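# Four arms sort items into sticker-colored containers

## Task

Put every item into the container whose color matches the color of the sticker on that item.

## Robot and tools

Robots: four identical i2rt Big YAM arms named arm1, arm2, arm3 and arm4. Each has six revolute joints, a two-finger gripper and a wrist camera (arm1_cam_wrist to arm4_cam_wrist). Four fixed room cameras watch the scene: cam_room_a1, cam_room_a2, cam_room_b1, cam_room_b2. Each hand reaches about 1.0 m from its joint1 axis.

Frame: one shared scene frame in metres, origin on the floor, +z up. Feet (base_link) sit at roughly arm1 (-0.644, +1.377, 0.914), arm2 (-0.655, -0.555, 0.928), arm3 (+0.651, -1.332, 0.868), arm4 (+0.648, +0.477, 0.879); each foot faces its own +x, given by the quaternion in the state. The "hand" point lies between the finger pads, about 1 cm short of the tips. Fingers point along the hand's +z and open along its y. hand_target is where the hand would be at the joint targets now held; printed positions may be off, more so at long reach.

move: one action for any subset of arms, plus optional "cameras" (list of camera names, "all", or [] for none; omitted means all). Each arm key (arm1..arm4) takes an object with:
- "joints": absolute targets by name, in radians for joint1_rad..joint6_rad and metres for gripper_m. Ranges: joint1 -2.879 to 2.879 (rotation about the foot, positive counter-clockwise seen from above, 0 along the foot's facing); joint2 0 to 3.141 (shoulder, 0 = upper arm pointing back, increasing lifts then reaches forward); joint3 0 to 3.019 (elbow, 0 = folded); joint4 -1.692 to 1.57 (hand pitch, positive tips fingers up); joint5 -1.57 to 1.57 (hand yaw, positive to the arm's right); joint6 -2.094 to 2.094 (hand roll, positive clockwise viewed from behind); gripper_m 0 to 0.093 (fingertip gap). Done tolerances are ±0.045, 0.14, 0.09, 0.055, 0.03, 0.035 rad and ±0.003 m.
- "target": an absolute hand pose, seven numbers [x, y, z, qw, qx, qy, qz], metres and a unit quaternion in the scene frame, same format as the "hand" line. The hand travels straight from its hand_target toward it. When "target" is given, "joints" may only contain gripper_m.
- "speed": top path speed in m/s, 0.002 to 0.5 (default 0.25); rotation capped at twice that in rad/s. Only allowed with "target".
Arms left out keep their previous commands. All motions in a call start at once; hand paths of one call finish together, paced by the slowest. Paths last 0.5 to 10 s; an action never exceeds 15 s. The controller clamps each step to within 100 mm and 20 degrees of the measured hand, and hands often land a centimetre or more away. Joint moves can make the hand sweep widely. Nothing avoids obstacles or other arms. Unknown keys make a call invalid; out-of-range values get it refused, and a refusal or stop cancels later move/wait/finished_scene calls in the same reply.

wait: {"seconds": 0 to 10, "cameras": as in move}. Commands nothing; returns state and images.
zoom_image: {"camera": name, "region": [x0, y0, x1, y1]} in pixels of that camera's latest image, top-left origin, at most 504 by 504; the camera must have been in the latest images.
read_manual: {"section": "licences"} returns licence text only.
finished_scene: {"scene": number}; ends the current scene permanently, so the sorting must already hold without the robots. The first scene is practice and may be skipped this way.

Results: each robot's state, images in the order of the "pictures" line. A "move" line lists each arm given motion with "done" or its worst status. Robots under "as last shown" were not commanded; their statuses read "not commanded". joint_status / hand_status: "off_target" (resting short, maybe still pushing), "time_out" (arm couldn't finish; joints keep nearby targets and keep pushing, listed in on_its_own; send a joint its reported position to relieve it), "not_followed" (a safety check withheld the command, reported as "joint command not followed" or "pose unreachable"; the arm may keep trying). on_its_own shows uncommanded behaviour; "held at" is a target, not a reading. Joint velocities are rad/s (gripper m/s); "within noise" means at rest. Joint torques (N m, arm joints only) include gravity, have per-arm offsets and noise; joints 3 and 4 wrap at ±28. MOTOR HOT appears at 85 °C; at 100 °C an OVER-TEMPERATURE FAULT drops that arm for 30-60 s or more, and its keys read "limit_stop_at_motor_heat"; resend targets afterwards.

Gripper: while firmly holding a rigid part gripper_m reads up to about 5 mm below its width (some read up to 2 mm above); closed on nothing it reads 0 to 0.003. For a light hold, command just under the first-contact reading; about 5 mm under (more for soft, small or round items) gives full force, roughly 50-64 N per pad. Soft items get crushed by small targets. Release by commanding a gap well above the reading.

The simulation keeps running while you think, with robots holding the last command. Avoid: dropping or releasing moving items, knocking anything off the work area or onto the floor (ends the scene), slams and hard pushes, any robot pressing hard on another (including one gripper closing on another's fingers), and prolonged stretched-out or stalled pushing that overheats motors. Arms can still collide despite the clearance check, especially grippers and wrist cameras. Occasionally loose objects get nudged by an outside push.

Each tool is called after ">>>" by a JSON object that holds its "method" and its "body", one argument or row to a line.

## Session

>>> {"method": "move", "body": {
  "arm1": {"joints":{"joint1_rad":1.5,"joint2_rad":1.2,"joint3_rad":1.4,"joint4_rad":-1.0,"joint5_rad":0,"joint6_rad":0,"gripper_m":0.093}},
  "arm2": {"joints":{"joint1_rad":-1.68,"joint2_rad":1.2,"joint3_rad":1.4,"joint4_rad":-1.0,"joint5_rad":0,"joint6_rad":0,"gripper_m":0.093}},
  "arm3": {"joints":{"joint1_rad":1.69,"joint2_rad":1.2,"joint3_rad":1.4,"joint4_rad":-1.0,"joint5_rad":0,"joint6_rad":0,"gripper_m":0.093}},
  "arm4": {"joints":{"joint1_rad":-1.63,"joint2_rad":1.2,"joint3_rad":1.4,"joint4_rad":-1.0,"joint5_rad":0,"joint6_rad":0,"gripper_m":0.093}}
}}

Scene clock: 1.93 s.
Joint torques (N m): arm1=[-1.79 -7.71 14.15 1.77 0.04 -0.05] | arm2=[0.97 -12.34 12.46 2.44 -0.03 -0.08] | arm3=[1.32 -11.05 11.58 1.65 0.12 -0.1] | arm4=[1.2 -11.34 10.88 1.47 0.04 0.17]
Motor temperatures (°C): arm1=[20 23 27 23 21 21 21] | arm2=[23 24 26 22 22 20 23] | arm3=[24 23 24 23 24 23 23] | arm4=[22 22 24 22 24 21 24]
Heat: arm1: hottest joint3_rad 27 °C; arm2: hottest joint3_rad 26 °C; arm3: hottest joint1_rad 24 °C; arm4: hottest joint3_rad 24 °C.
move: arm1 done; arm2 done; arm3 done; arm4 done
Joint velocities: within noise
arm1.joint_positions: joint1_rad=+1.499 joint2_rad=+1.208 joint3_rad=+1.372 joint4_rad=-1.011 joint5_rad=-0.002 joint6_rad=+0.007 gripper_m=+0.09306
arm1.joint_status: all done
arm1.hand: x=-1.1283 y=+1.3779 z=+1.3086 quat_wxyz=(+0.000, +0.932, -0.004, -0.362) (m; scene frame)
arm1.hand_target: x=-1.1309 y=+1.3776 z=+1.3293 quat_wxyz=(-0.002, +0.924, +0.000, -0.383) (m; scene frame)
arm1.hand_status: not commanded
arm2.joint_positions: joint1_rad=-1.684 joint2_rad=+1.214 joint3_rad=+1.392 joint4_rad=-1.009 joint5_rad=+0.000 joint6_rad=+0.015 gripper_m=+0.09310
arm2.joint_status: all done
arm2.hand: x=-1.1508 y=-0.5581 z=+1.3221 quat_wxyz=(-0.002, -0.933, +0.005, +0.361) (m; scene frame)
arm2.hand_target: x=-1.1494 y=-0.5599 z=+1.3348 quat_wxyz=(+0.000, -0.927, -0.004, +0.375) (m; scene frame)
arm2.hand_status: not commanded
arm3.joint_positions: joint1_rad=+1.687 joint2_rad=+1.208 joint3_rad=+1.379 joint4_rad=-1.008 joint5_rad=-0.002 joint6_rad=+0.006 gripper_m=+0.09306
arm3.joint_status: all done
arm3.hand: x=+1.1425 y=-1.3287 z=+1.2588 quat_wxyz=(-0.359, -0.002, -0.933, +0.005) (m; scene frame)
arm3.hand_target: x=+1.1441 y=-1.3272 z=+1.2753 quat_wxyz=(-0.376, +0.002, -0.927, +0.007) (m; scene frame)
arm3.hand_status: not commanded
arm4.joint_positions: joint1_rad=-1.634 joint2_rad=+1.209 joint3_rad=+1.377 joint4_rad=-1.011 joint5_rad=+0.001 joint6_rad=-0.012 gripper_m=+0.09311
arm4.joint_status: all done
arm4.hand: x=+1.1413 y=+0.4746 z=+1.2658 quat_wxyz=(-0.354, +0.003, -0.935, +0.005) (m; scene frame)
arm4.hand_target: x=+1.1434 y=+0.4769 z=+1.2844 quat_wxyz=(-0.374, -0.001, -0.928, +0.002) (m; scene frame)
arm4.hand_status: not commanded
pictures: arm1_cam_wrist, arm2_cam_wrist, arm3_cam_wrist, arm4_cam_wrist, cam_room_a1, cam_room_a2, cam_room_b1, cam_room_b2
Images, in order (width x height): arm1_cam_wrist 672x504, arm2_cam_wrist 672x504, arm3_cam_wrist 672x504, arm4_cam_wrist 672x504, cam_room_a1 672x504, cam_room_a2 672x504, cam_room_b1 672x504, cam_room_b2 672x504.

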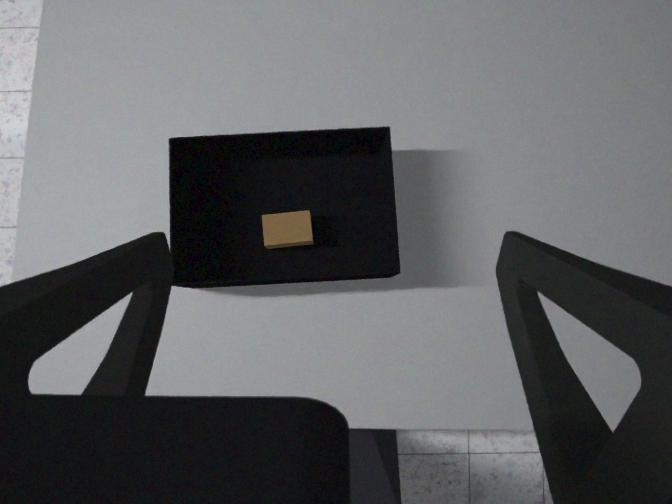

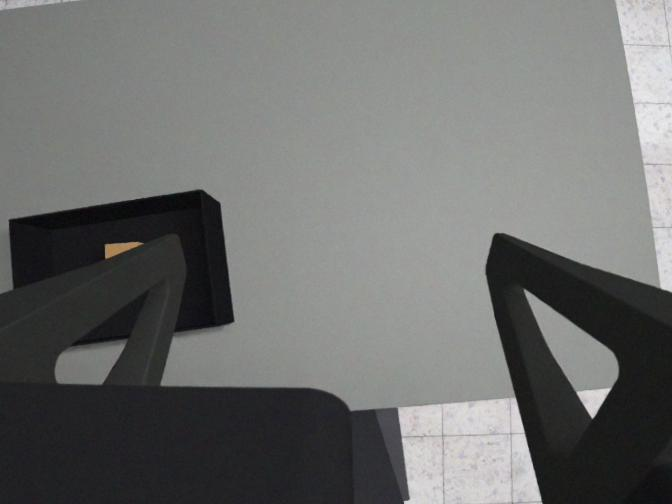

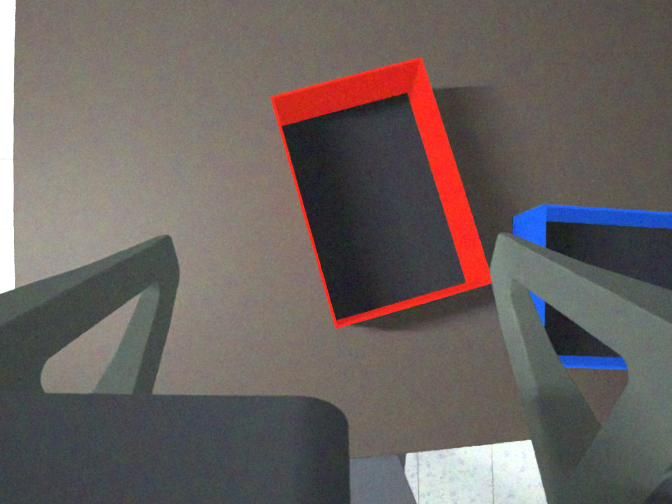

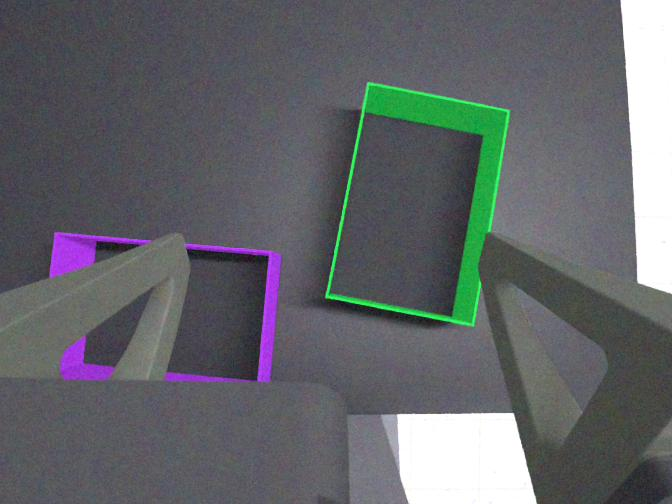

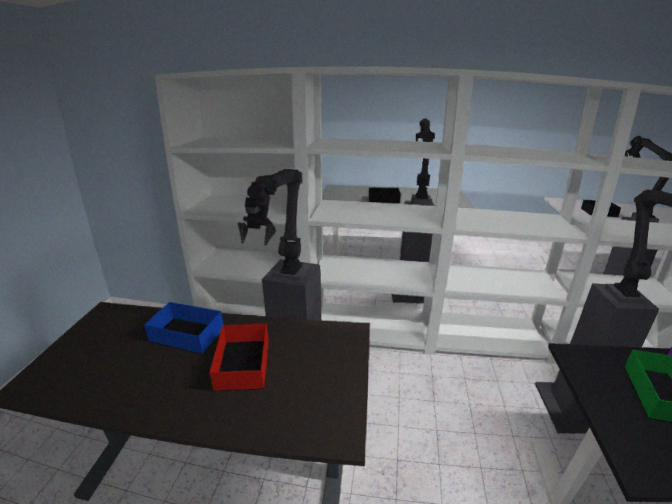

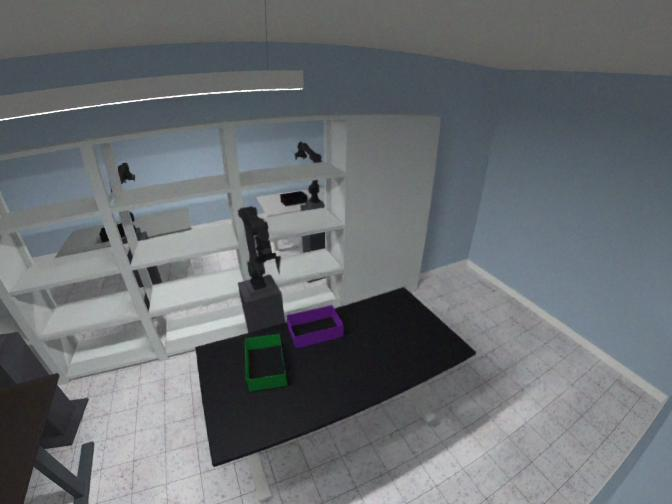

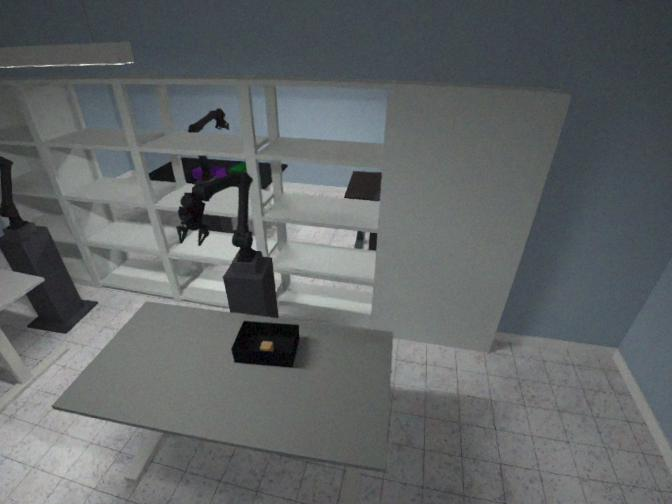

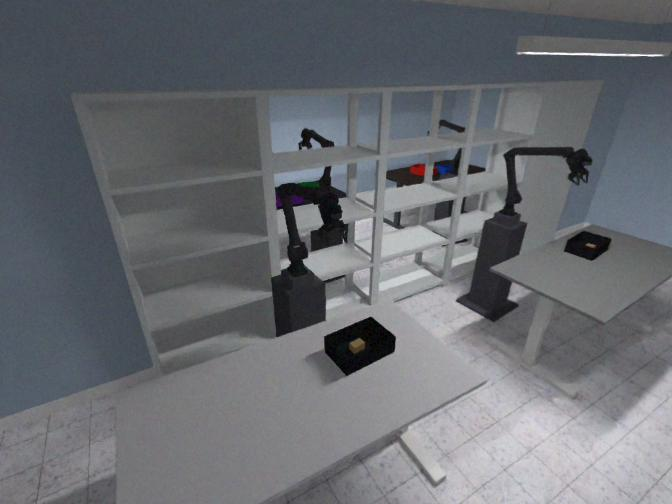

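>>> {"method": "zoom_image", "body": {
  "camera": "cam_room_b2",
  "region": [310, 310, 410, 380]
}}

>>> {"method": "zoom_image", "body": {
  "camera": "cam_room_b1",
  "region": [220, 310, 310, 375]
}}

>>> {"method": "zoom_image", "body": {
  "camera": "cam_room_b2",
  "region": [555, 225, 625, 265]
}}

>>> {"method": "zoom_image", "body": {
  "camera": "arm1_cam_wrist",
  "region": [240, 190, 340, 265]
}}

>>> {"method": "zoom_image", "body": {
  "camera": "arm2_cam_wrist",
  "region": [80, 210, 180, 285]
}}

Scaled by 5.040.

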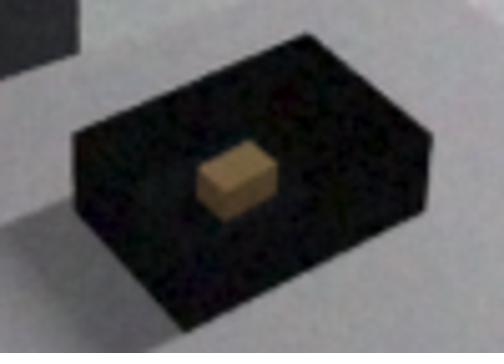

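Scaled by 5.600.

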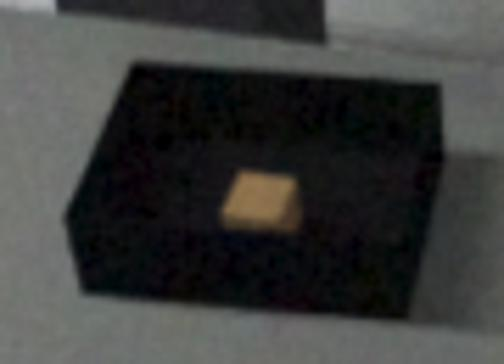

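Scaled by 7.200.

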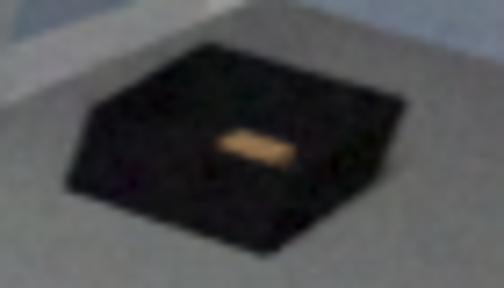

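Scaled by 5.040.

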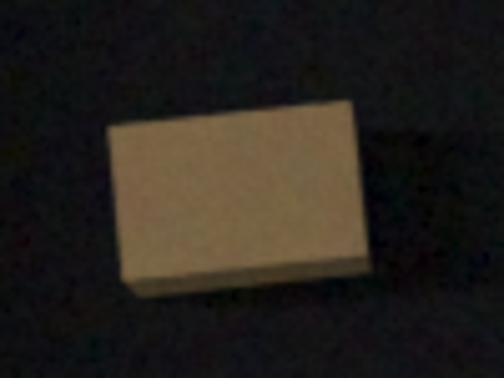

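Scaled by 5.040.

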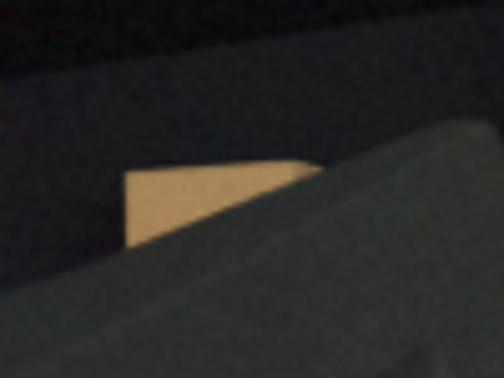

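>>> {"method": "move", "body": {
  "arm1": {"target":[-1.24,1.302,0.95,0.0076,0.9757,0.0341,-0.2163],"speed":0.4},
  "arm2": {"target":[-1.215,-0.885,0.95,0.0,0.9763,0.0,-0.2164],"speed":0.4},
  "cameras": ["arm1_cam_wrist","arm2_cam_wrist"]
}}

Scene clock: 34.77 s.
Joint torques (N m): arm1=[-1.44 -15.03 13.26 1.47 0 0.08] | arm2=[0.21 -19.96 13.61 1.66 0.36 0.22] | arm3=[1.38 -11.05 11.62 1.74 0.11 -0.11] | arm4=[0.79 -11.11 11 1.39 0.07 0.18]
Motor temperatures (°C): arm1=[20 24 33 23 21 21 21] | arm2=[23 25 31 22 22 20 23] | arm3=[24 23 27 23 24 23 23] | arm4=[22 23 30 22 24 21 24]
Heat: arm1: hottest joint3_rad 33 °C; arm2: hottest joint3_rad 31 °C; arm3: hottest joint3_rad 27 °C; arm4: hottest joint3_rad 30 °C.
move: arm1 off_target; arm2 off_target
Joint velocities: within noise
arm1.joint_positions: joint1_rad=+1.627 joint2_rad=+1.864 joint3_rad=+1.168 joint4_rad=-0.538 joint5_rad=+0.023 joint6_rad=+0.051 gripper_m=+0.09306
arm1.joint_status: not commanded
arm1.hand: x=-1.2108 y=+1.3106 z=+0.9194 quat_wxyz=(+0.002, +0.984, +0.035, -0.176) (m; scene frame)
arm1.hand_target: x=-1.2380 y=+1.3022 z=+0.9510 quat_wxyz=(+0.008, +0.976, +0.034, -0.216) (m; scene frame)
arm1.hand_status: off_target (0.043 m and 4.7 deg from the pose sent, 0.383 m and 17.9 deg at the start)
arm2.joint_positions: joint1_rad=-1.086 joint2_rad=+1.970 joint3_rad=+1.375 joint4_rad=-0.651 joint5_rad=+0.235 joint6_rad=+0.536 gripper_m=+0.09309
arm2.joint_status: not commanded
arm2.hand: x=-1.1931 y=-0.8754 z=+0.9361 quat_wxyz=(+0.013, -0.980, -0.014, +0.196) (m; scene frame)
arm2.hand_target: x=-1.2138 y=-0.8843 z=+0.9506 quat_wxyz=(+0.000, -0.976, +0.000, +0.216) (m; scene frame)
arm2.hand_status: off_target (0.028 m and 3.2 deg from the pose sent, 0.499 m and 17.3 deg at the start)
arm3, arm4: as last shown
pictures: arm1_cam_wrist, arm2_cam_wrist
Images, in order (width x height): arm1_cam_wrist 672x504, arm2_cam_wrist 672x504.

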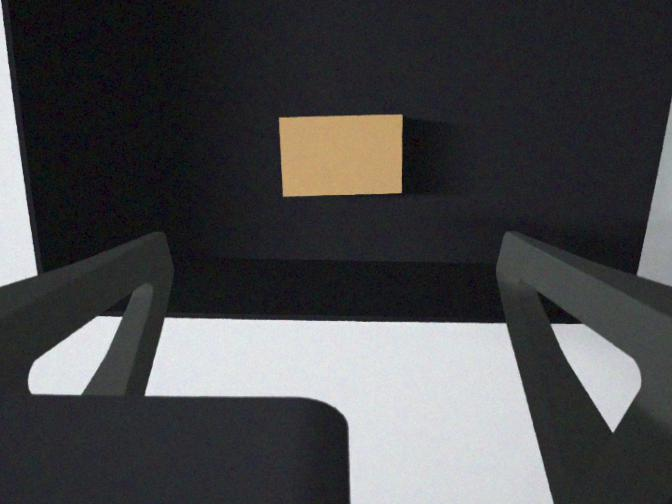

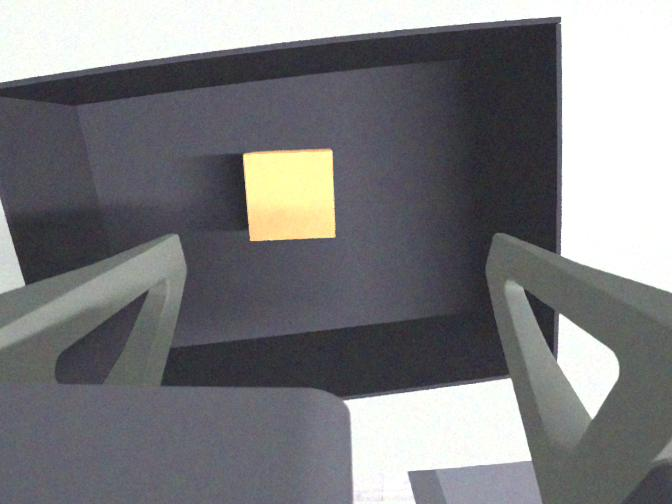

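>>> {"method": "move", "body": {
  "arm1": {"target":[-1.253,1.306,0.83,0.0076,0.9757,0.0341,-0.2163],"speed":0.3},
  "arm2": {"target":[-1.212,-0.912,0.83,0.0,0.9763,0.0,-0.2164],"speed":0.3},
  "cameras": ["arm1_cam_wrist","arm2_cam_wrist"]
}}

Scene clock: 46.23 s.
Joint torques (N m): arm1=[-2.14 -17.03 10.33 1.65 -0.03 0.01] | arm2=[0.91 -22.18 11.51 1.89 0.43 0.22] | arm3=[1.44 -11.05 11.64 1.69 0.11 -0.11] | arm4=[1.2 -11.46 10.93 1.44 0.04 0.14]
Motor temperatures (°C): arm1=[20 24 32 23 21 21 21] | arm2=[23 25 33 22 22 20 23] | arm3=[24 23 28 23 24 23 23] | arm4=[22 23 31 22 24 21 24]
Heat: arm1: hottest joint3_rad 32 °C; arm2: hottest joint3_rad 33 °C; arm3: hottest joint3_rad 28 °C; arm4: hottest joint3_rad 31 °C.
move: arm1 off_target; arm2 off_target
Joint velocities: within noise
arm1.joint_positions: joint1_rad=+1.627 joint2_rad=+2.105 joint3_rad=+1.169 joint4_rad=-0.284 joint5_rad=+0.020 joint6_rad=+0.051 gripper_m=+0.09306
arm1.joint_status: not commanded
arm1.hand: x=-1.2254 y=+1.3088 z=+0.8061 quat_wxyz=(+0.004, +0.983, +0.035, -0.182) (m; scene frame)
arm1.hand_target: x=-1.2518 y=+1.3062 z=+0.8309 quat_wxyz=(+0.008, +0.976, +0.034, -0.216) (m; scene frame)
arm1.hand_status: off_target (0.037 m and 4.0 deg from the pose sent, 0.099 m and 4.7 deg at the start)
arm2.joint_positions: joint1_rad=-1.054 joint2_rad=+2.201 joint3_rad=+1.388 joint4_rad=-0.451 joint5_rad=+0.248 joint6_rad=+0.575 gripper_m=+0.09309
arm2.joint_status: not commanded
arm2.hand: x=-1.1918 y=-0.8963 z=+0.8156 quat_wxyz=(+0.016, -0.981, -0.010, +0.193) (m; scene frame)
arm2.hand_target: x=-1.2110 y=-0.9114 z=+0.8309 quat_wxyz=(+0.000, -0.976, +0.000, +0.216) (m; scene frame)
arm2.hand_status: off_target (0.029 m and 3.5 deg from the pose sent, 0.114 m and 3.1 deg at the start)
arm3, arm4: as last shown
pictures: arm1_cam_wrist, arm2_cam_wrist
Images, in order (width x height): arm1_cam_wrist 672x504, arm2_cam_wrist 672x504.

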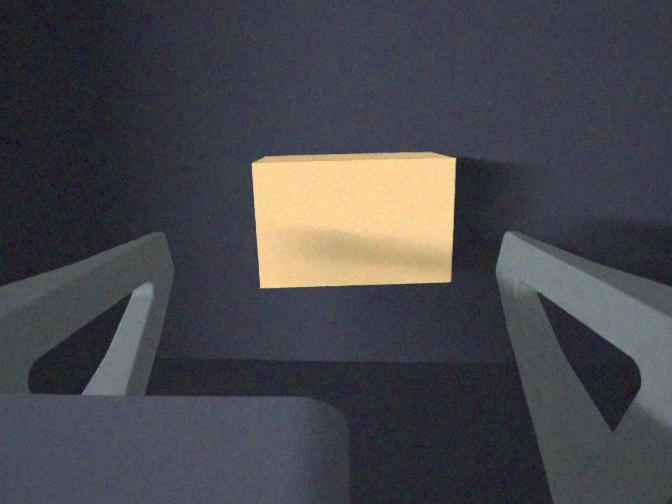

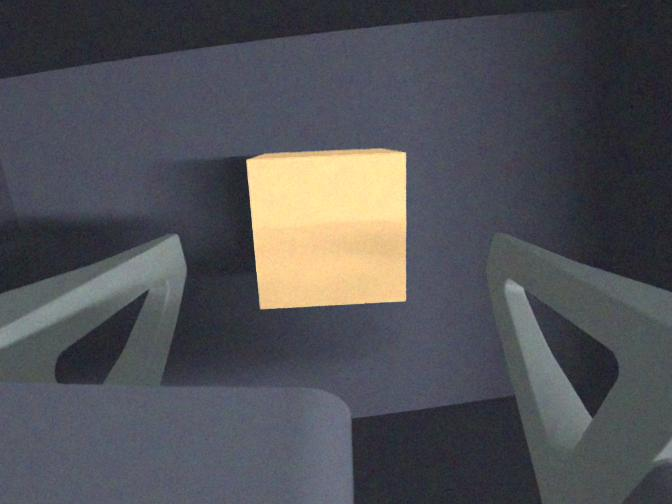

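>>> {"method": "move", "body": {
  "arm1": {"target":[-1.256,1.315,0.775,0.0076,0.9757,0.0341,-0.2163],"speed":0.2},
  "arm2": {"target":[-1.213,-0.914,0.765,0.0,0.9763,0.0,-0.2164],"speed":0.2},
  "cameras": ["arm1_cam_wrist","arm2_cam_wrist"]
}}

Scene clock: 62.97 s.
Joint torques (N m): arm1=[-2.84 -15.68 9.69 1.57 -0.07 -0.07] | arm2=[1.08 -21.25 10.74 1.95 0.4 0.22] | arm3=[1.44 -11.16 11.6 1.72 0.11 -0.11] | arm4=[1.38 -11.69 11 1.47 0.06 0.17]
Motor temperatures (°C): arm1=[20 25 32 23 21 21 21] | arm2=[23 27 33 22 22 20 23] | arm3=[24 23 29 23 24 23 23] | arm4=[22 23 33 22 24 21 24]
Heat: arm1: hottest joint3_rad 32 °C; arm2: hottest joint3_rad 33 °C; arm3: hottest joint3_rad 29 °C; arm4: hottest joint3_rad 33 °C.
move: arm1 off_target; arm2 off_target
Joint velocities: within noise
arm1.joint_positions: joint1_rad=+1.619 joint2_rad=+2.206 joint3_rad=+1.181 joint4_rad=-0.180 joint5_rad=+0.014 joint6_rad=+0.043 gripper_m=+0.09306
arm1.joint_status: not commanded
arm1.hand: x=-1.2303 y=+1.3122 z=+0.7622 quat_wxyz=(+0.006, +0.981, +0.035, -0.190) (m; scene frame)
arm1.hand_target: x=-1.2550 y=+1.3151 z=+0.7759 quat_wxyz=(+0.007, +0.976, +0.034, -0.216) (m; scene frame)
arm1.hand_status: off_target (0.029 m and 3.1 deg from the pose sent, 0.044 m and 4.0 deg at the start)
arm2.joint_positions: joint1_rad=-1.054 joint2_rad=+2.313 joint3_rad=+1.414 joint4_rad=-0.348 joint5_rad=+0.249 joint6_rad=+0.577 gripper_m=+0.09309
arm2.joint_status: not commanded
arm2.hand: x=-1.1978 y=-0.9004 z=+0.7629 quat_wxyz=(+0.011, -0.980, -0.008, +0.201) (m; scene frame)
arm2.hand_target: x=-1.2123 y=-0.9136 z=+0.7657 quat_wxyz=(+0.000, -0.976, +0.000, +0.216) (m; scene frame)
arm2.hand_status: off_target (0.021 m and 2.4 deg from the pose sent, 0.058 m and 3.5 deg at the start)
arm3, arm4: as last shown
pictures: arm1_cam_wrist, arm2_cam_wrist
Images, in order (width x height): arm1_cam_wrist 672x504, arm2_cam_wrist 672x504.

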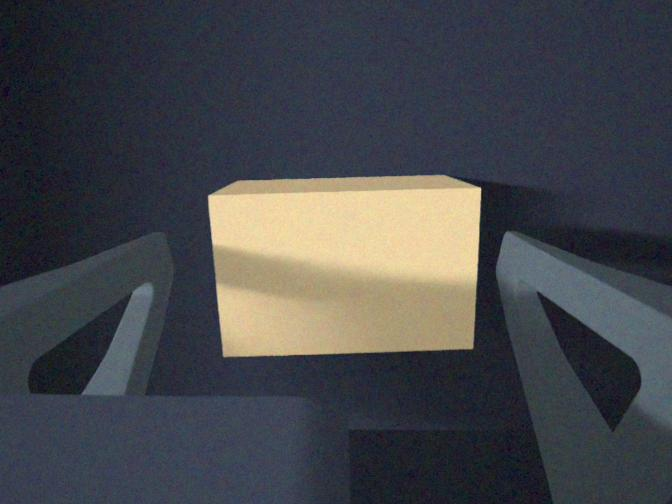

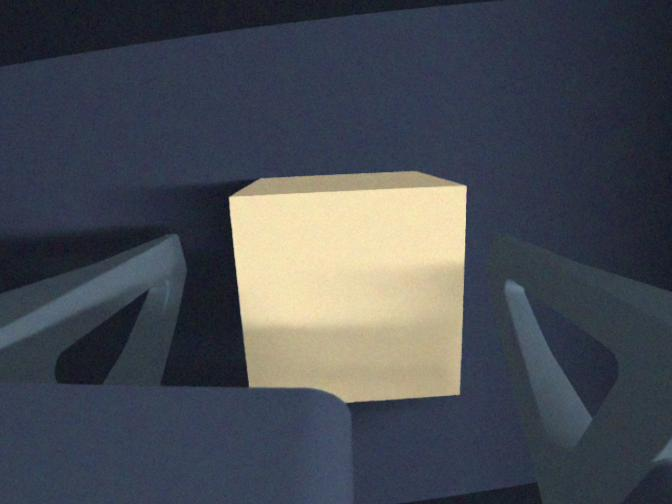

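>>> {"method": "move", "body": {
  "arm1": {"target":[-1.256,1.320,0.754,0.0076,0.9757,0.0341,-0.2163],"speed":0.15},
  "arm2": {"target":[-1.210,-0.911,0.745,0.0,0.9763,0.0,-0.2164],"speed":0.15},
  "cameras": ["arm1_cam_wrist","arm2_cam_wrist"]
}}

Scene clock: 69.87 s.
Joint torques (N m): arm1=[-2.32 -15.03 9.5 1.62 -0.04 -0.05] | arm2=[0.97 -19.9 10.22 2.09 0.39 0.19] | arm3=[1.38 -11.16 11.6 1.7 0.12 -0.11] | arm4=[1.2 -11.58 10.85 1.29 0.09 0.13]
Motor temperatures (°C): arm1=[20 25 32 23 21 21 21] | arm2=[23 27 33 22 22 20 23] | arm3=[24 24 29 23 24 23 23] | arm4=[22 23 33 22 24 21 24]
Heat: arm1: hottest joint3_rad 32 °C; arm2: hottest joint3_rad 33 °C; arm3: hottest joint3_rad 29 °C; arm4: hottest joint3_rad 33 °C.
move: arm1 off_target; arm2 off_target
Joint velocities: within noise
arm1.joint_positions: joint1_rad=+1.610 joint2_rad=+2.239 joint3_rad=+1.188 joint4_rad=-0.140 joint5_rad=+0.010 joint6_rad=+0.035 gripper_m=+0.09306
arm1.joint_status: not commanded
arm1.hand: x=-1.2337 y=+1.3162 z=+0.7487 quat_wxyz=(+0.007, +0.980, +0.035, -0.196) (m; scene frame)
arm1.hand_target: x=-1.2552 y=+1.3202 z=+0.7549 quat_wxyz=(+0.007, +0.976, +0.034, -0.216) (m; scene frame)
arm1.hand_status: off_target (0.023 m and 2.4 deg from the pose sent, 0.028 m and 3.1 deg at the start)
arm2.joint_positions: joint1_rad=-1.054 joint2_rad=+2.331 joint3_rad=+1.414 joint4_rad=-0.310 joint5_rad=+0.249 joint6_rad=+0.577 gripper_m=+0.09309
arm2.joint_status: not commanded
arm2.hand: x=-1.2003 y=-0.9022 z=+0.7543 quat_wxyz=(+0.006, -0.978, -0.007, +0.208) (m; scene frame)
arm2.hand_target: x=-1.2094 y=-0.9107 z=+0.7456 quat_wxyz=(+0.000, -0.976, +0.000, +0.216) (m; scene frame)
arm2.hand_status: off_target (0.016 m and 1.4 deg from the pose sent, 0.024 m and 2.4 deg at the start)
arm3, arm4: as last shown
pictures: arm1_cam_wrist, arm2_cam_wrist
Images, in order (width x height): arm1_cam_wrist 672x504, arm2_cam_wrist 672x504.

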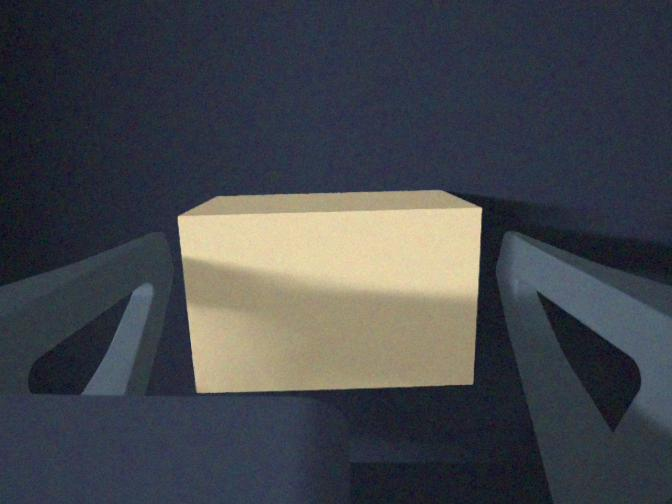

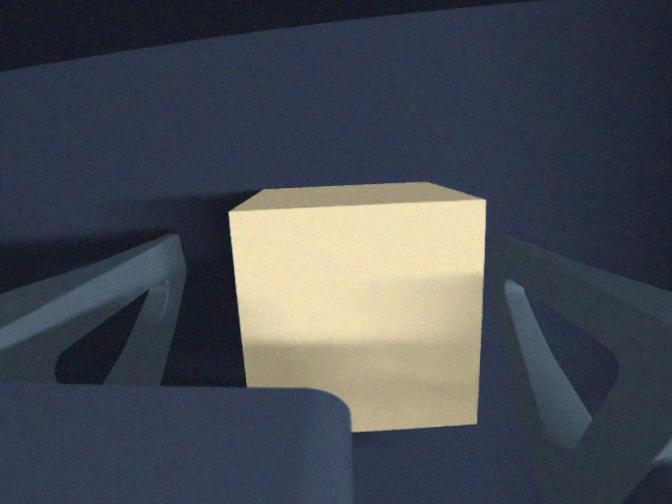

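>>> {"method": "move", "body": {
  "arm1": {"target":[-1.257,1.320,0.738,0.0076,0.9757,0.0341,-0.2163],"speed":0.12},
  "arm2": {"target":[-1.206,-0.905,0.732,0.0,0.9763,0.0,-0.2164],"speed":0.12},
  "cameras": ["arm1_cam_wrist","arm2_cam_wrist"]
}}

Scene clock: 75.63 s.
Joint torques (N m): arm1=[-2.84 -15.03 9.24 1.61 -0.03 -0.01] | arm2=[0.67 -19.9 8.75 2.14 0.33 0.17] | arm3=[1.44 -11.05 11.64 1.7 0.12 -0.1] | arm4=[0.97 -11.4 11.04 1.36 0.07 0.13]
Motor temperatures (°C): arm1=[20 25 32 23 21 21 21] | arm2=[23 27 32 22 22 20 23] | arm3=[24 24 29 23 24 23 23] | arm4=[22 23 34 22 24 21 24]
Heat: arm1: hottest joint3_rad 32 °C; arm2: hottest joint3_rad 32 °C; arm3: hottest joint3_rad 29 °C; arm4: hottest joint3_rad 34 °C.
move: arm1 off_target; arm2 off_target
Joint velocities: within noise
arm1.joint_positions: joint1_rad=+1.610 joint2_rad=+2.276 joint3_rad=+1.200 joint4_rad=-0.115 joint5_rad=+0.010 joint6_rad=+0.034 gripper_m=+0.09306
arm1.joint_status: not commanded
arm1.hand: x=-1.2351 y=+1.3161 z=+0.7335 quat_wxyz=(+0.007, +0.980, +0.036, -0.196) (m; scene frame)
arm1.hand_target: x=-1.2562 y=+1.3202 z=+0.7388 quat_wxyz=(+0.007, +0.976, +0.034, -0.216) (m; scene frame)
arm1.hand_status: off_target (0.023 m and 2.3 deg from the pose sent, 0.026 m and 2.4 deg at the start)
arm2.joint_positions: joint1_rad=-1.054 joint2_rad=+2.347 joint3_rad=+1.414 joint4_rad=-0.276 joint5_rad=+0.249 joint6_rad=+0.577 gripper_m=+0.09309
arm2.joint_status: not commanded
arm2.hand: x=-1.2026 y=-0.9039 z=+0.7473 quat_wxyz=(+0.000, -0.976, -0.005, +0.216) (m; scene frame)
arm2.hand_target: x=-1.2055 y=-0.9047 z=+0.7325 quat_wxyz=(+0.000, -0.976, +0.000, +0.216) (m; scene frame)
arm2.hand_status: off_target (0.016 m and 0.6 deg from the pose sent, 0.023 m and 1.4 deg at the start)
arm3, arm4: as last shown
pictures: arm1_cam_wrist, arm2_cam_wrist
Images, in order (width x height): arm1_cam_wrist 672x504, arm2_cam_wrist 672x504.

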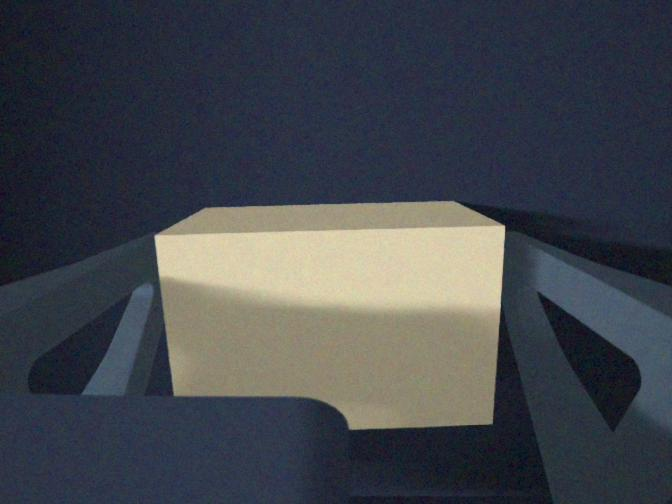

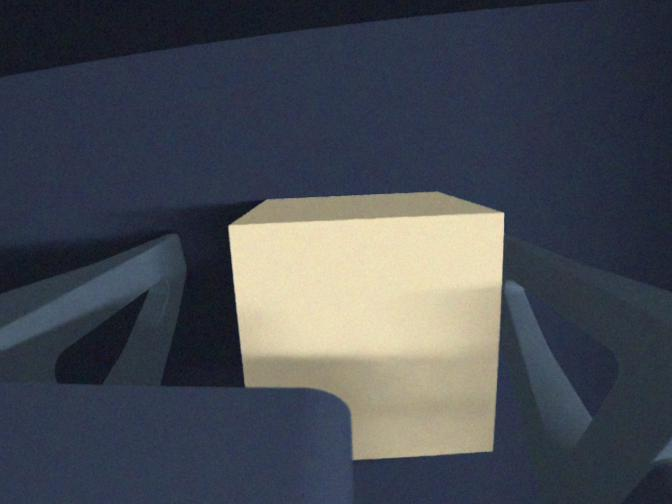

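>>> {"method": "move", "body": {
  "arm1": {"joints":{"gripper_m":0.066}},
  "arm2": {"joints":{"gripper_m":0.044}},
  "cameras": ["arm1_cam_wrist","arm2_cam_wrist"]
}}

Scene clock: 79.07 s.
Joint torques (N m): arm1=[-2.43 -15.62 9.42 1.61 0.02 -0.07] | arm2=[0.73 -19.72 8.72 2.09 0.29 0.16] | arm3=[1.26 -11.11 11.6 1.7 0.12 -0.1] | arm4=[1.14 -11.16 10.96 1.44 0.09 0.17]
Motor temperatures (°C): arm1=[20 25 32 23 21 21 21] | arm2=[23 27 32 22 22 20 23] | arm3=[24 24 29 23 24 23 23] | arm4=[22 23 34 22 24 21 24]
Heat: arm1: hottest joint3_rad 32 °C; arm2: hottest joint3_rad 32 °C; arm3: hottest joint3_rad 29 °C; arm4: hottest joint3_rad 34 °C.
move: arm1 off_target; arm2 off_target
Joint velocities: within noise
arm1.joint_positions: joint1_rad=+1.610 joint2_rad=+2.276 joint3_rad=+1.200 joint4_rad=-0.115 joint5_rad=+0.010 joint6_rad=+0.034 gripper_m=+0.06905
arm1.joint_status: gripper_m off_target (ended at +0.06908, target +0.06600)
arm1.hand: x=-1.2352 y=+1.3160 z=+0.7336 quat_wxyz=(+0.007, +0.980, +0.036, -0.197) (m; scene frame)
arm1.hand_target: x=-1.2562 y=+1.3202 z=+0.7388 quat_wxyz=(+0.007, +0.976, +0.034, -0.216) (m; scene frame)
arm1.hand_status: not commanded
arm2.joint_positions: joint1_rad=-1.054 joint2_rad=+2.347 joint3_rad=+1.414 joint4_rad=-0.274 joint5_rad=+0.250 joint6_rad=+0.577 gripper_m=+0.05322
arm2.joint_status: gripper_m off_target (ended at +0.05324, target +0.04400)
arm2.hand: x=-1.2029 y=-0.9040 z=+0.7474 quat_wxyz=(+0.000, -0.976, -0.005, +0.216) (m; scene frame)
arm2.hand_target: x=-1.2056 y=-0.9047 z=+0.7325 quat_wxyz=(+0.000, -0.976, +0.000, +0.217) (m; scene frame)
arm2.hand_status: not commanded
arm3, arm4: as last shown
pictures: arm1_cam_wrist, arm2_cam_wrist
Images, in order (width x height): arm1_cam_wrist 672x504, arm2_cam_wrist 672x504.

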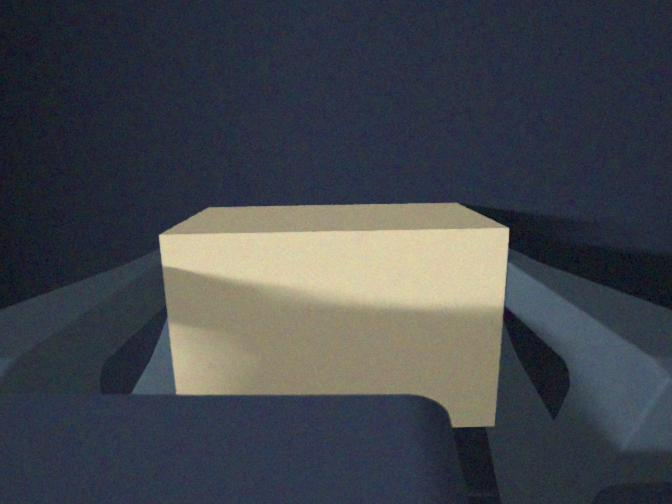

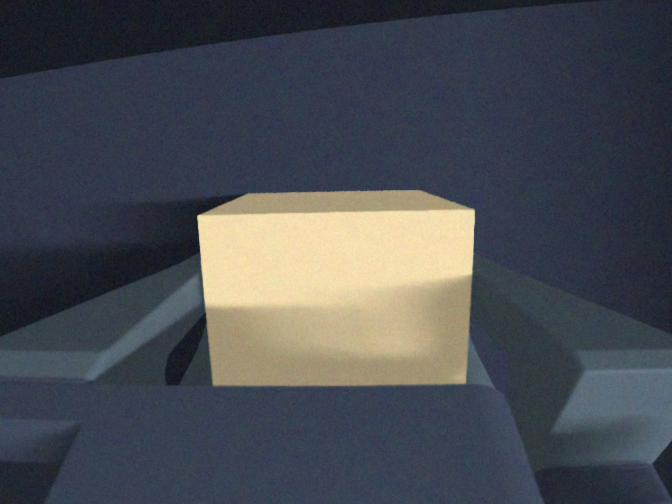

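>>> {"method": "move", "body": {
  "arm1": {"joints":{"gripper_m":0.060}},
  "cameras": []
}}

>>> {"method": "move", "body": {
  "arm1": {"target":[-1.19,1.305,0.98,0.0076,0.9757,0.0341,-0.2163],"speed":0.3},
  "arm2": {"target":[-1.15,-0.88,0.98,0.0,0.9763,0.0,-0.2164],"speed":0.3},
  "cameras": ["arm1_cam_wrist","arm2_cam_wrist"]
}}

>>> {"method": "move", "body": {
  "arm1": {"joints":{"joint1_rad":1.5,"joint2_rad":0.6,"joint3_rad":0.9,"joint4_rad":0.0,"joint5_rad":0,"joint6_rad":0}},
  "arm2": {"joints":{"joint1_rad":-1.68,"joint2_rad":0.6,"joint3_rad":0.9,"joint4_rad":0.0,"joint5_rad":0,"joint6_rad":0}},
  "cameras": ["arm1_cam_wrist","arm2_cam_wrist","cam_room_b1","cam_room_b2"]
}}

Scene clock: 85.73 s.
Joint torques (N m): arm1=[-3.37 -14.86 9.22 1.68 -0.01 -0.04] | arm2=[0.62 -19.9 8.76 2.1 0.3 0.16] | arm3=[1.32 -11.28 11.62 1.72 0.12 -0.1] | arm4=[0.91 -11.58 10.95 1.33 0.09 0.15]
Motor temperatures (°C): arm1=[20 25 32 23 21 21 21] | arm2=[23 27 32 22 22 20 23] | arm3=[24 24 30 23 24 23 23] | arm4=[22 23 34 22 24 21 24]
Heat: arm1: hottest joint3_rad 32 °C; arm2: hottest joint3_rad 32 °C; arm3: hottest joint3_rad 30 °C; arm4: hottest joint3_rad 34 °C.
move: arm1 off_target
Joint velocities: within noise
arm1.joint_positions: joint1_rad=+1.610 joint2_rad=+2.276 joint3_rad=+1.200 joint4_rad=-0.115 joint5_rad=+0.010 joint6_rad=+0.034 gripper_m=+0.06905
arm1.joint_status: gripper_m off_target (ended at +0.06905, target +0.06000)
arm1.hand: x=-1.2352 y=+1.3160 z=+0.7336 quat_wxyz=(+0.007, +0.980, +0.036, -0.197) (m; scene frame)
arm1.hand_target: x=-1.2562 y=+1.3202 z=+0.7388 quat_wxyz=(+0.007, +0.976, +0.034, -0.216) (m; scene frame)
arm1.hand_status: not commanded
arm2, arm3, arm4: as last shown
pictures: none
No camera images: "cameras" was empty.

Scene clock: 87.30 s.
Joint torques (N m): arm1=[-1.38 -11.99 9.92 0.83 0.13 0.09] | arm2=[1.49 -18.43 9.01 0.99 0.42 0.21] | arm3=[1.44 -11.16 11.62 1.72 0.12 -0.11] | arm4=[1.38 -11.34 10.92 1.33 0.1 0.14]
Motor temperatures (°C): arm1=[20 25 32 23 21 21 21] | arm2=[23 27 31 22 22 20 23] | arm3=[24 24 30 23 24 23 23] | arm4=[22 23 34 22 24 21 24]
Heat: arm1: hottest joint3_rad 32 °C; arm2: hottest joint3_rad 31 °C; arm3: hottest joint3_rad 30 °C; arm4: hottest joint3_rad 34 °C.
move: arm1 done; arm2 off_target
Joint velocities: within noise
arm1.joint_positions: joint1_rad=+1.633 joint2_rad=+1.697 joint3_rad=+1.091 joint4_rad=-0.542 joint5_rad=+0.023 joint6_rad=+0.057 gripper_m=+0.06905
arm1.joint_status: not commanded
arm1.hand: x=-1.1904 y=+1.3095 z=+0.9781 quat_wxyz=(+0.007, +0.975, +0.034, -0.217) (m; scene frame)
arm1.hand_target: x=-1.1900 y=+1.3051 z=+0.9800 quat_wxyz=(+0.008, +0.976, +0.034, -0.216) (m; scene frame)
arm1.hand_status: done (0.005 m and 0.1 deg from the pose sent, 0.251 m and 2.3 deg at the start)
arm2.joint_positions: joint1_rad=-1.041 joint2_rad=+1.816 joint3_rad=+1.276 joint4_rad=-0.646 joint5_rad=+0.256 joint6_rad=+0.594 gripper_m=+0.05322
arm2.joint_status: not commanded
arm2.hand: x=-1.1583 y=-0.8803 z=+0.9881 quat_wxyz=(-0.007, -0.974, -0.002, +0.226) (m; scene frame)
arm2.hand_target: x=-1.1501 y=-0.8798 z=+0.9801 quat_wxyz=(+0.000, -0.976, +0.000, +0.217) (m; scene frame)
arm2.hand_status: off_target (0.012 m and 1.4 deg from the pose sent, 0.240 m and 0.6 deg at the start)
arm3.joint_positions: joint1_rad=+1.687 joint2_rad=+1.208 joint3_rad=+1.379 joint4_rad=-1.008 joint5_rad=-0.002 joint6_rad=+0.006 gripper_m=+0.09306
arm3.joint_status: not commanded
arm3.hand: x=+1.1425 y=-1.3287 z=+1.2588 quat_wxyz=(-0.359, -0.002, -0.933, +0.005) (m; scene frame)
arm3.hand_target: x=+1.1441 y=-1.3272 z=+1.2753 quat_wxyz=(-0.376, +0.002, -0.927, +0.007) (m; scene frame)
arm3.hand_status: not commanded
arm4.joint_positions: joint1_rad=-1.634 joint2_rad=+1.209 joint3_rad=+1.377 joint4_rad=-1.011 joint5_rad=+0.001 joint6_rad=-0.012 gripper_m=+0.09311
arm4.joint_status: not commanded
arm4.hand: x=+1.1413 y=+0.4746 z=+1.2658 quat_wxyz=(-0.354, +0.003, -0.935, +0.005) (m; scene frame)
arm4.hand_target: x=+1.1434 y=+0.4769 z=+1.2844 quat_wxyz=(-0.374, -0.001, -0.928, +0.002) (m; scene frame)
arm4.hand_status: not commanded
pictures: arm1_cam_wrist, arm2_cam_wrist
Images, in order (width x height): arm1_cam_wrist 672x504, arm2_cam_wrist 672x504.

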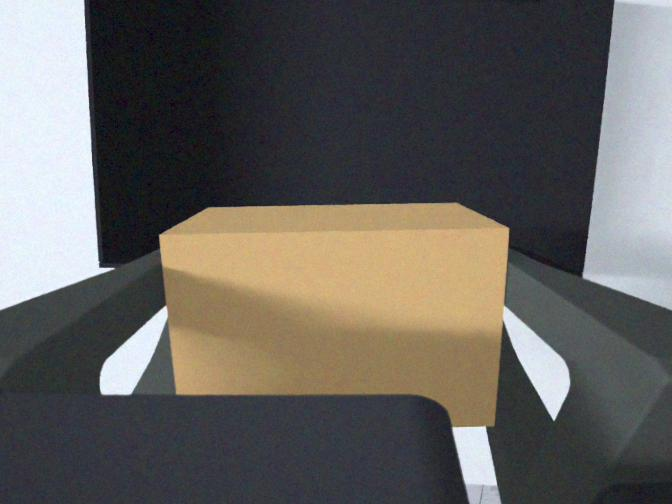

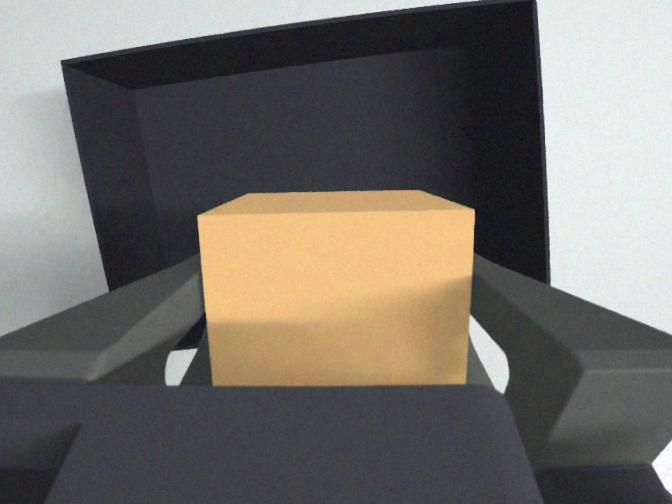

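Scene clock: 89.03 s.
Joint torques (N m): arm1=[-0.38 1.9 13.82 1.99 -0.03 -0.06] | arm2=[0.73 -2.02 10.91 2.73 -0.18 -0.08] | arm3=[1.55 -11.28 11.67 1.73 0.11 -0.11] | arm4=[1.2 -11.63 10.92 1.42 0.06 0.16]
Motor temperatures (°C): arm1=[20 25 32 23 21 21 21] | arm2=[23 27 32 22 22 20 23] | arm3=[24 24 30 23 24 23 23] | arm4=[22 23 35 22 24 21 24]
Heat: arm1: hottest joint3_rad 32 °C; arm2: hottest joint3_rad 32 °C; arm3: hottest joint3_rad 30 °C; arm4: hottest joint3_rad 35 °C.
move: arm1 done; arm2 done
Joint velocities: within noise
arm1.joint_positions: joint1_rad=+1.490 joint2_rad=+0.599 joint3_rad=+0.875 joint4_rad=-0.009 joint5_rad=+0.002 joint6_rad=+0.008 gripper_m=+0.06906
arm1.joint_status: all done
arm1.hand: x=-0.9869 y=+1.3807 z=+1.4887 quat_wxyz=(-0.003, +0.600, -0.006, -0.800) (m; scene frame)
arm1.hand_target: x=-0.9821 y=+1.3769 z=+1.5052 quat_wxyz=(-0.002, +0.587, +0.000, -0.809) (m; scene frame)
arm1.hand_status: not commanded
arm2.joint_positions: joint1_rad=-1.681 joint2_rad=+0.602 joint3_rad=+0.909 joint4_rad=-0.009 joint5_rad=+0.003 joint6_rad=+0.015 gripper_m=+0.05321
arm2.joint_status: all done
arm2.hand: x=-1.0034 y=-0.5586 z=+1.5164 quat_wxyz=(-0.007, -0.595, +0.002, +0.804) (m; scene frame)
arm2.hand_target: x=-1.0039 y=-0.5594 z=+1.5133 quat_wxyz=(-0.002, -0.594, -0.004, +0.804) (m; scene frame)
arm2.hand_status: not commanded
arm3, arm4: as last shown
pictures: arm1_cam_wrist, arm2_cam_wrist, cam_room_b1, cam_room_b2
Images, in order (width x height): arm1_cam_wrist 672x504, arm2_cam_wrist 672x504, cam_room_b1 672x504, cam_room_b2 672x504.

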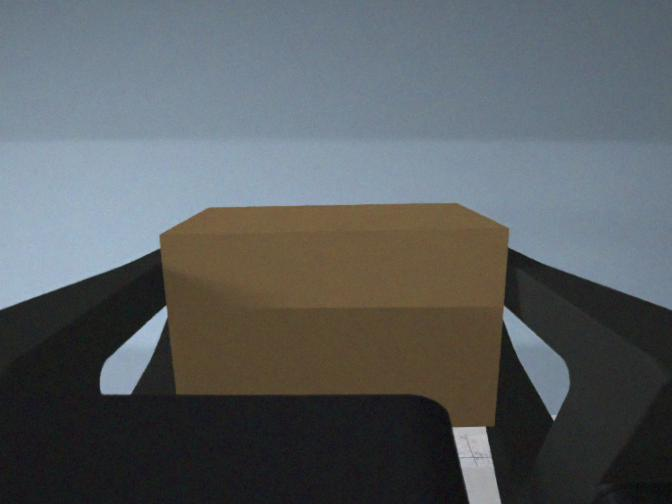

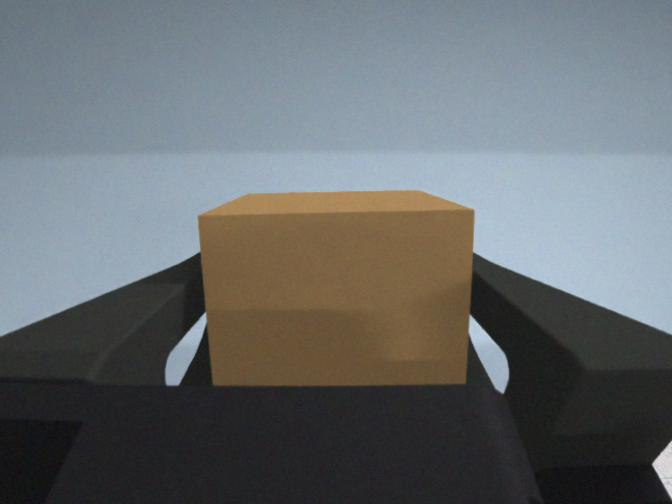

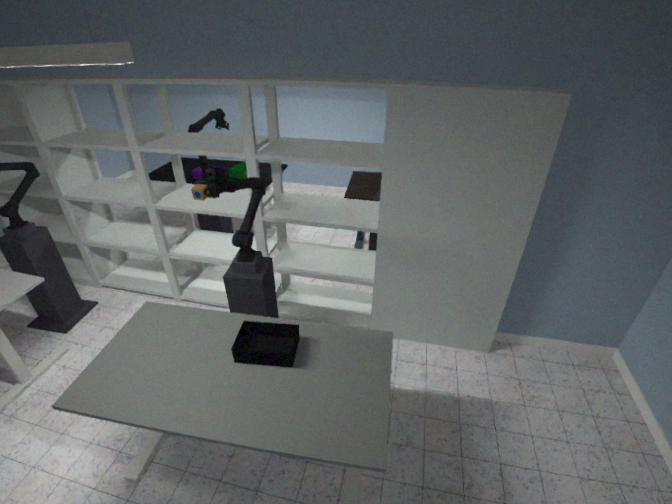

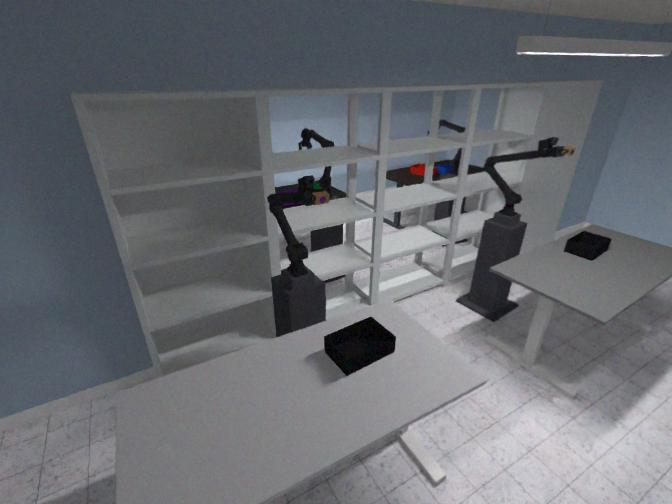

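>>> {"method": "zoom_image", "body": {
  "camera": "cam_room_b2",
  "region": [295, 175, 345, 215]
}}

>>> {"method": "zoom_image", "body": {
  "camera": "cam_room_b1",
  "region": [180, 170, 230, 210]
}}

>>> {"method": "zoom_image", "body": {
  "camera": "cam_room_b2",
  "region": [545, 135, 590, 165]
}}

Scaled by 10.080.

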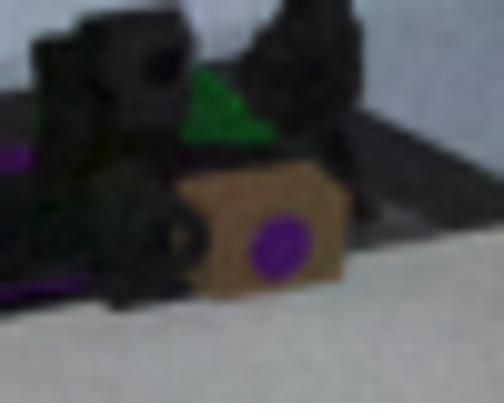

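Scaled by 10.080.

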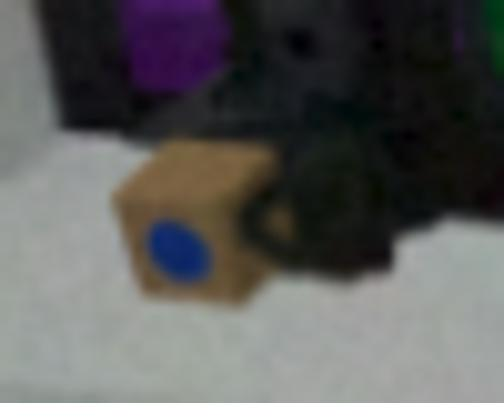

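Scaled by 11.200.

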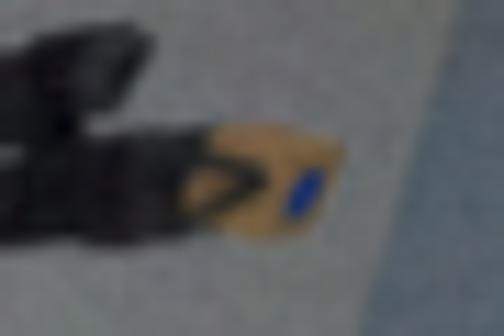

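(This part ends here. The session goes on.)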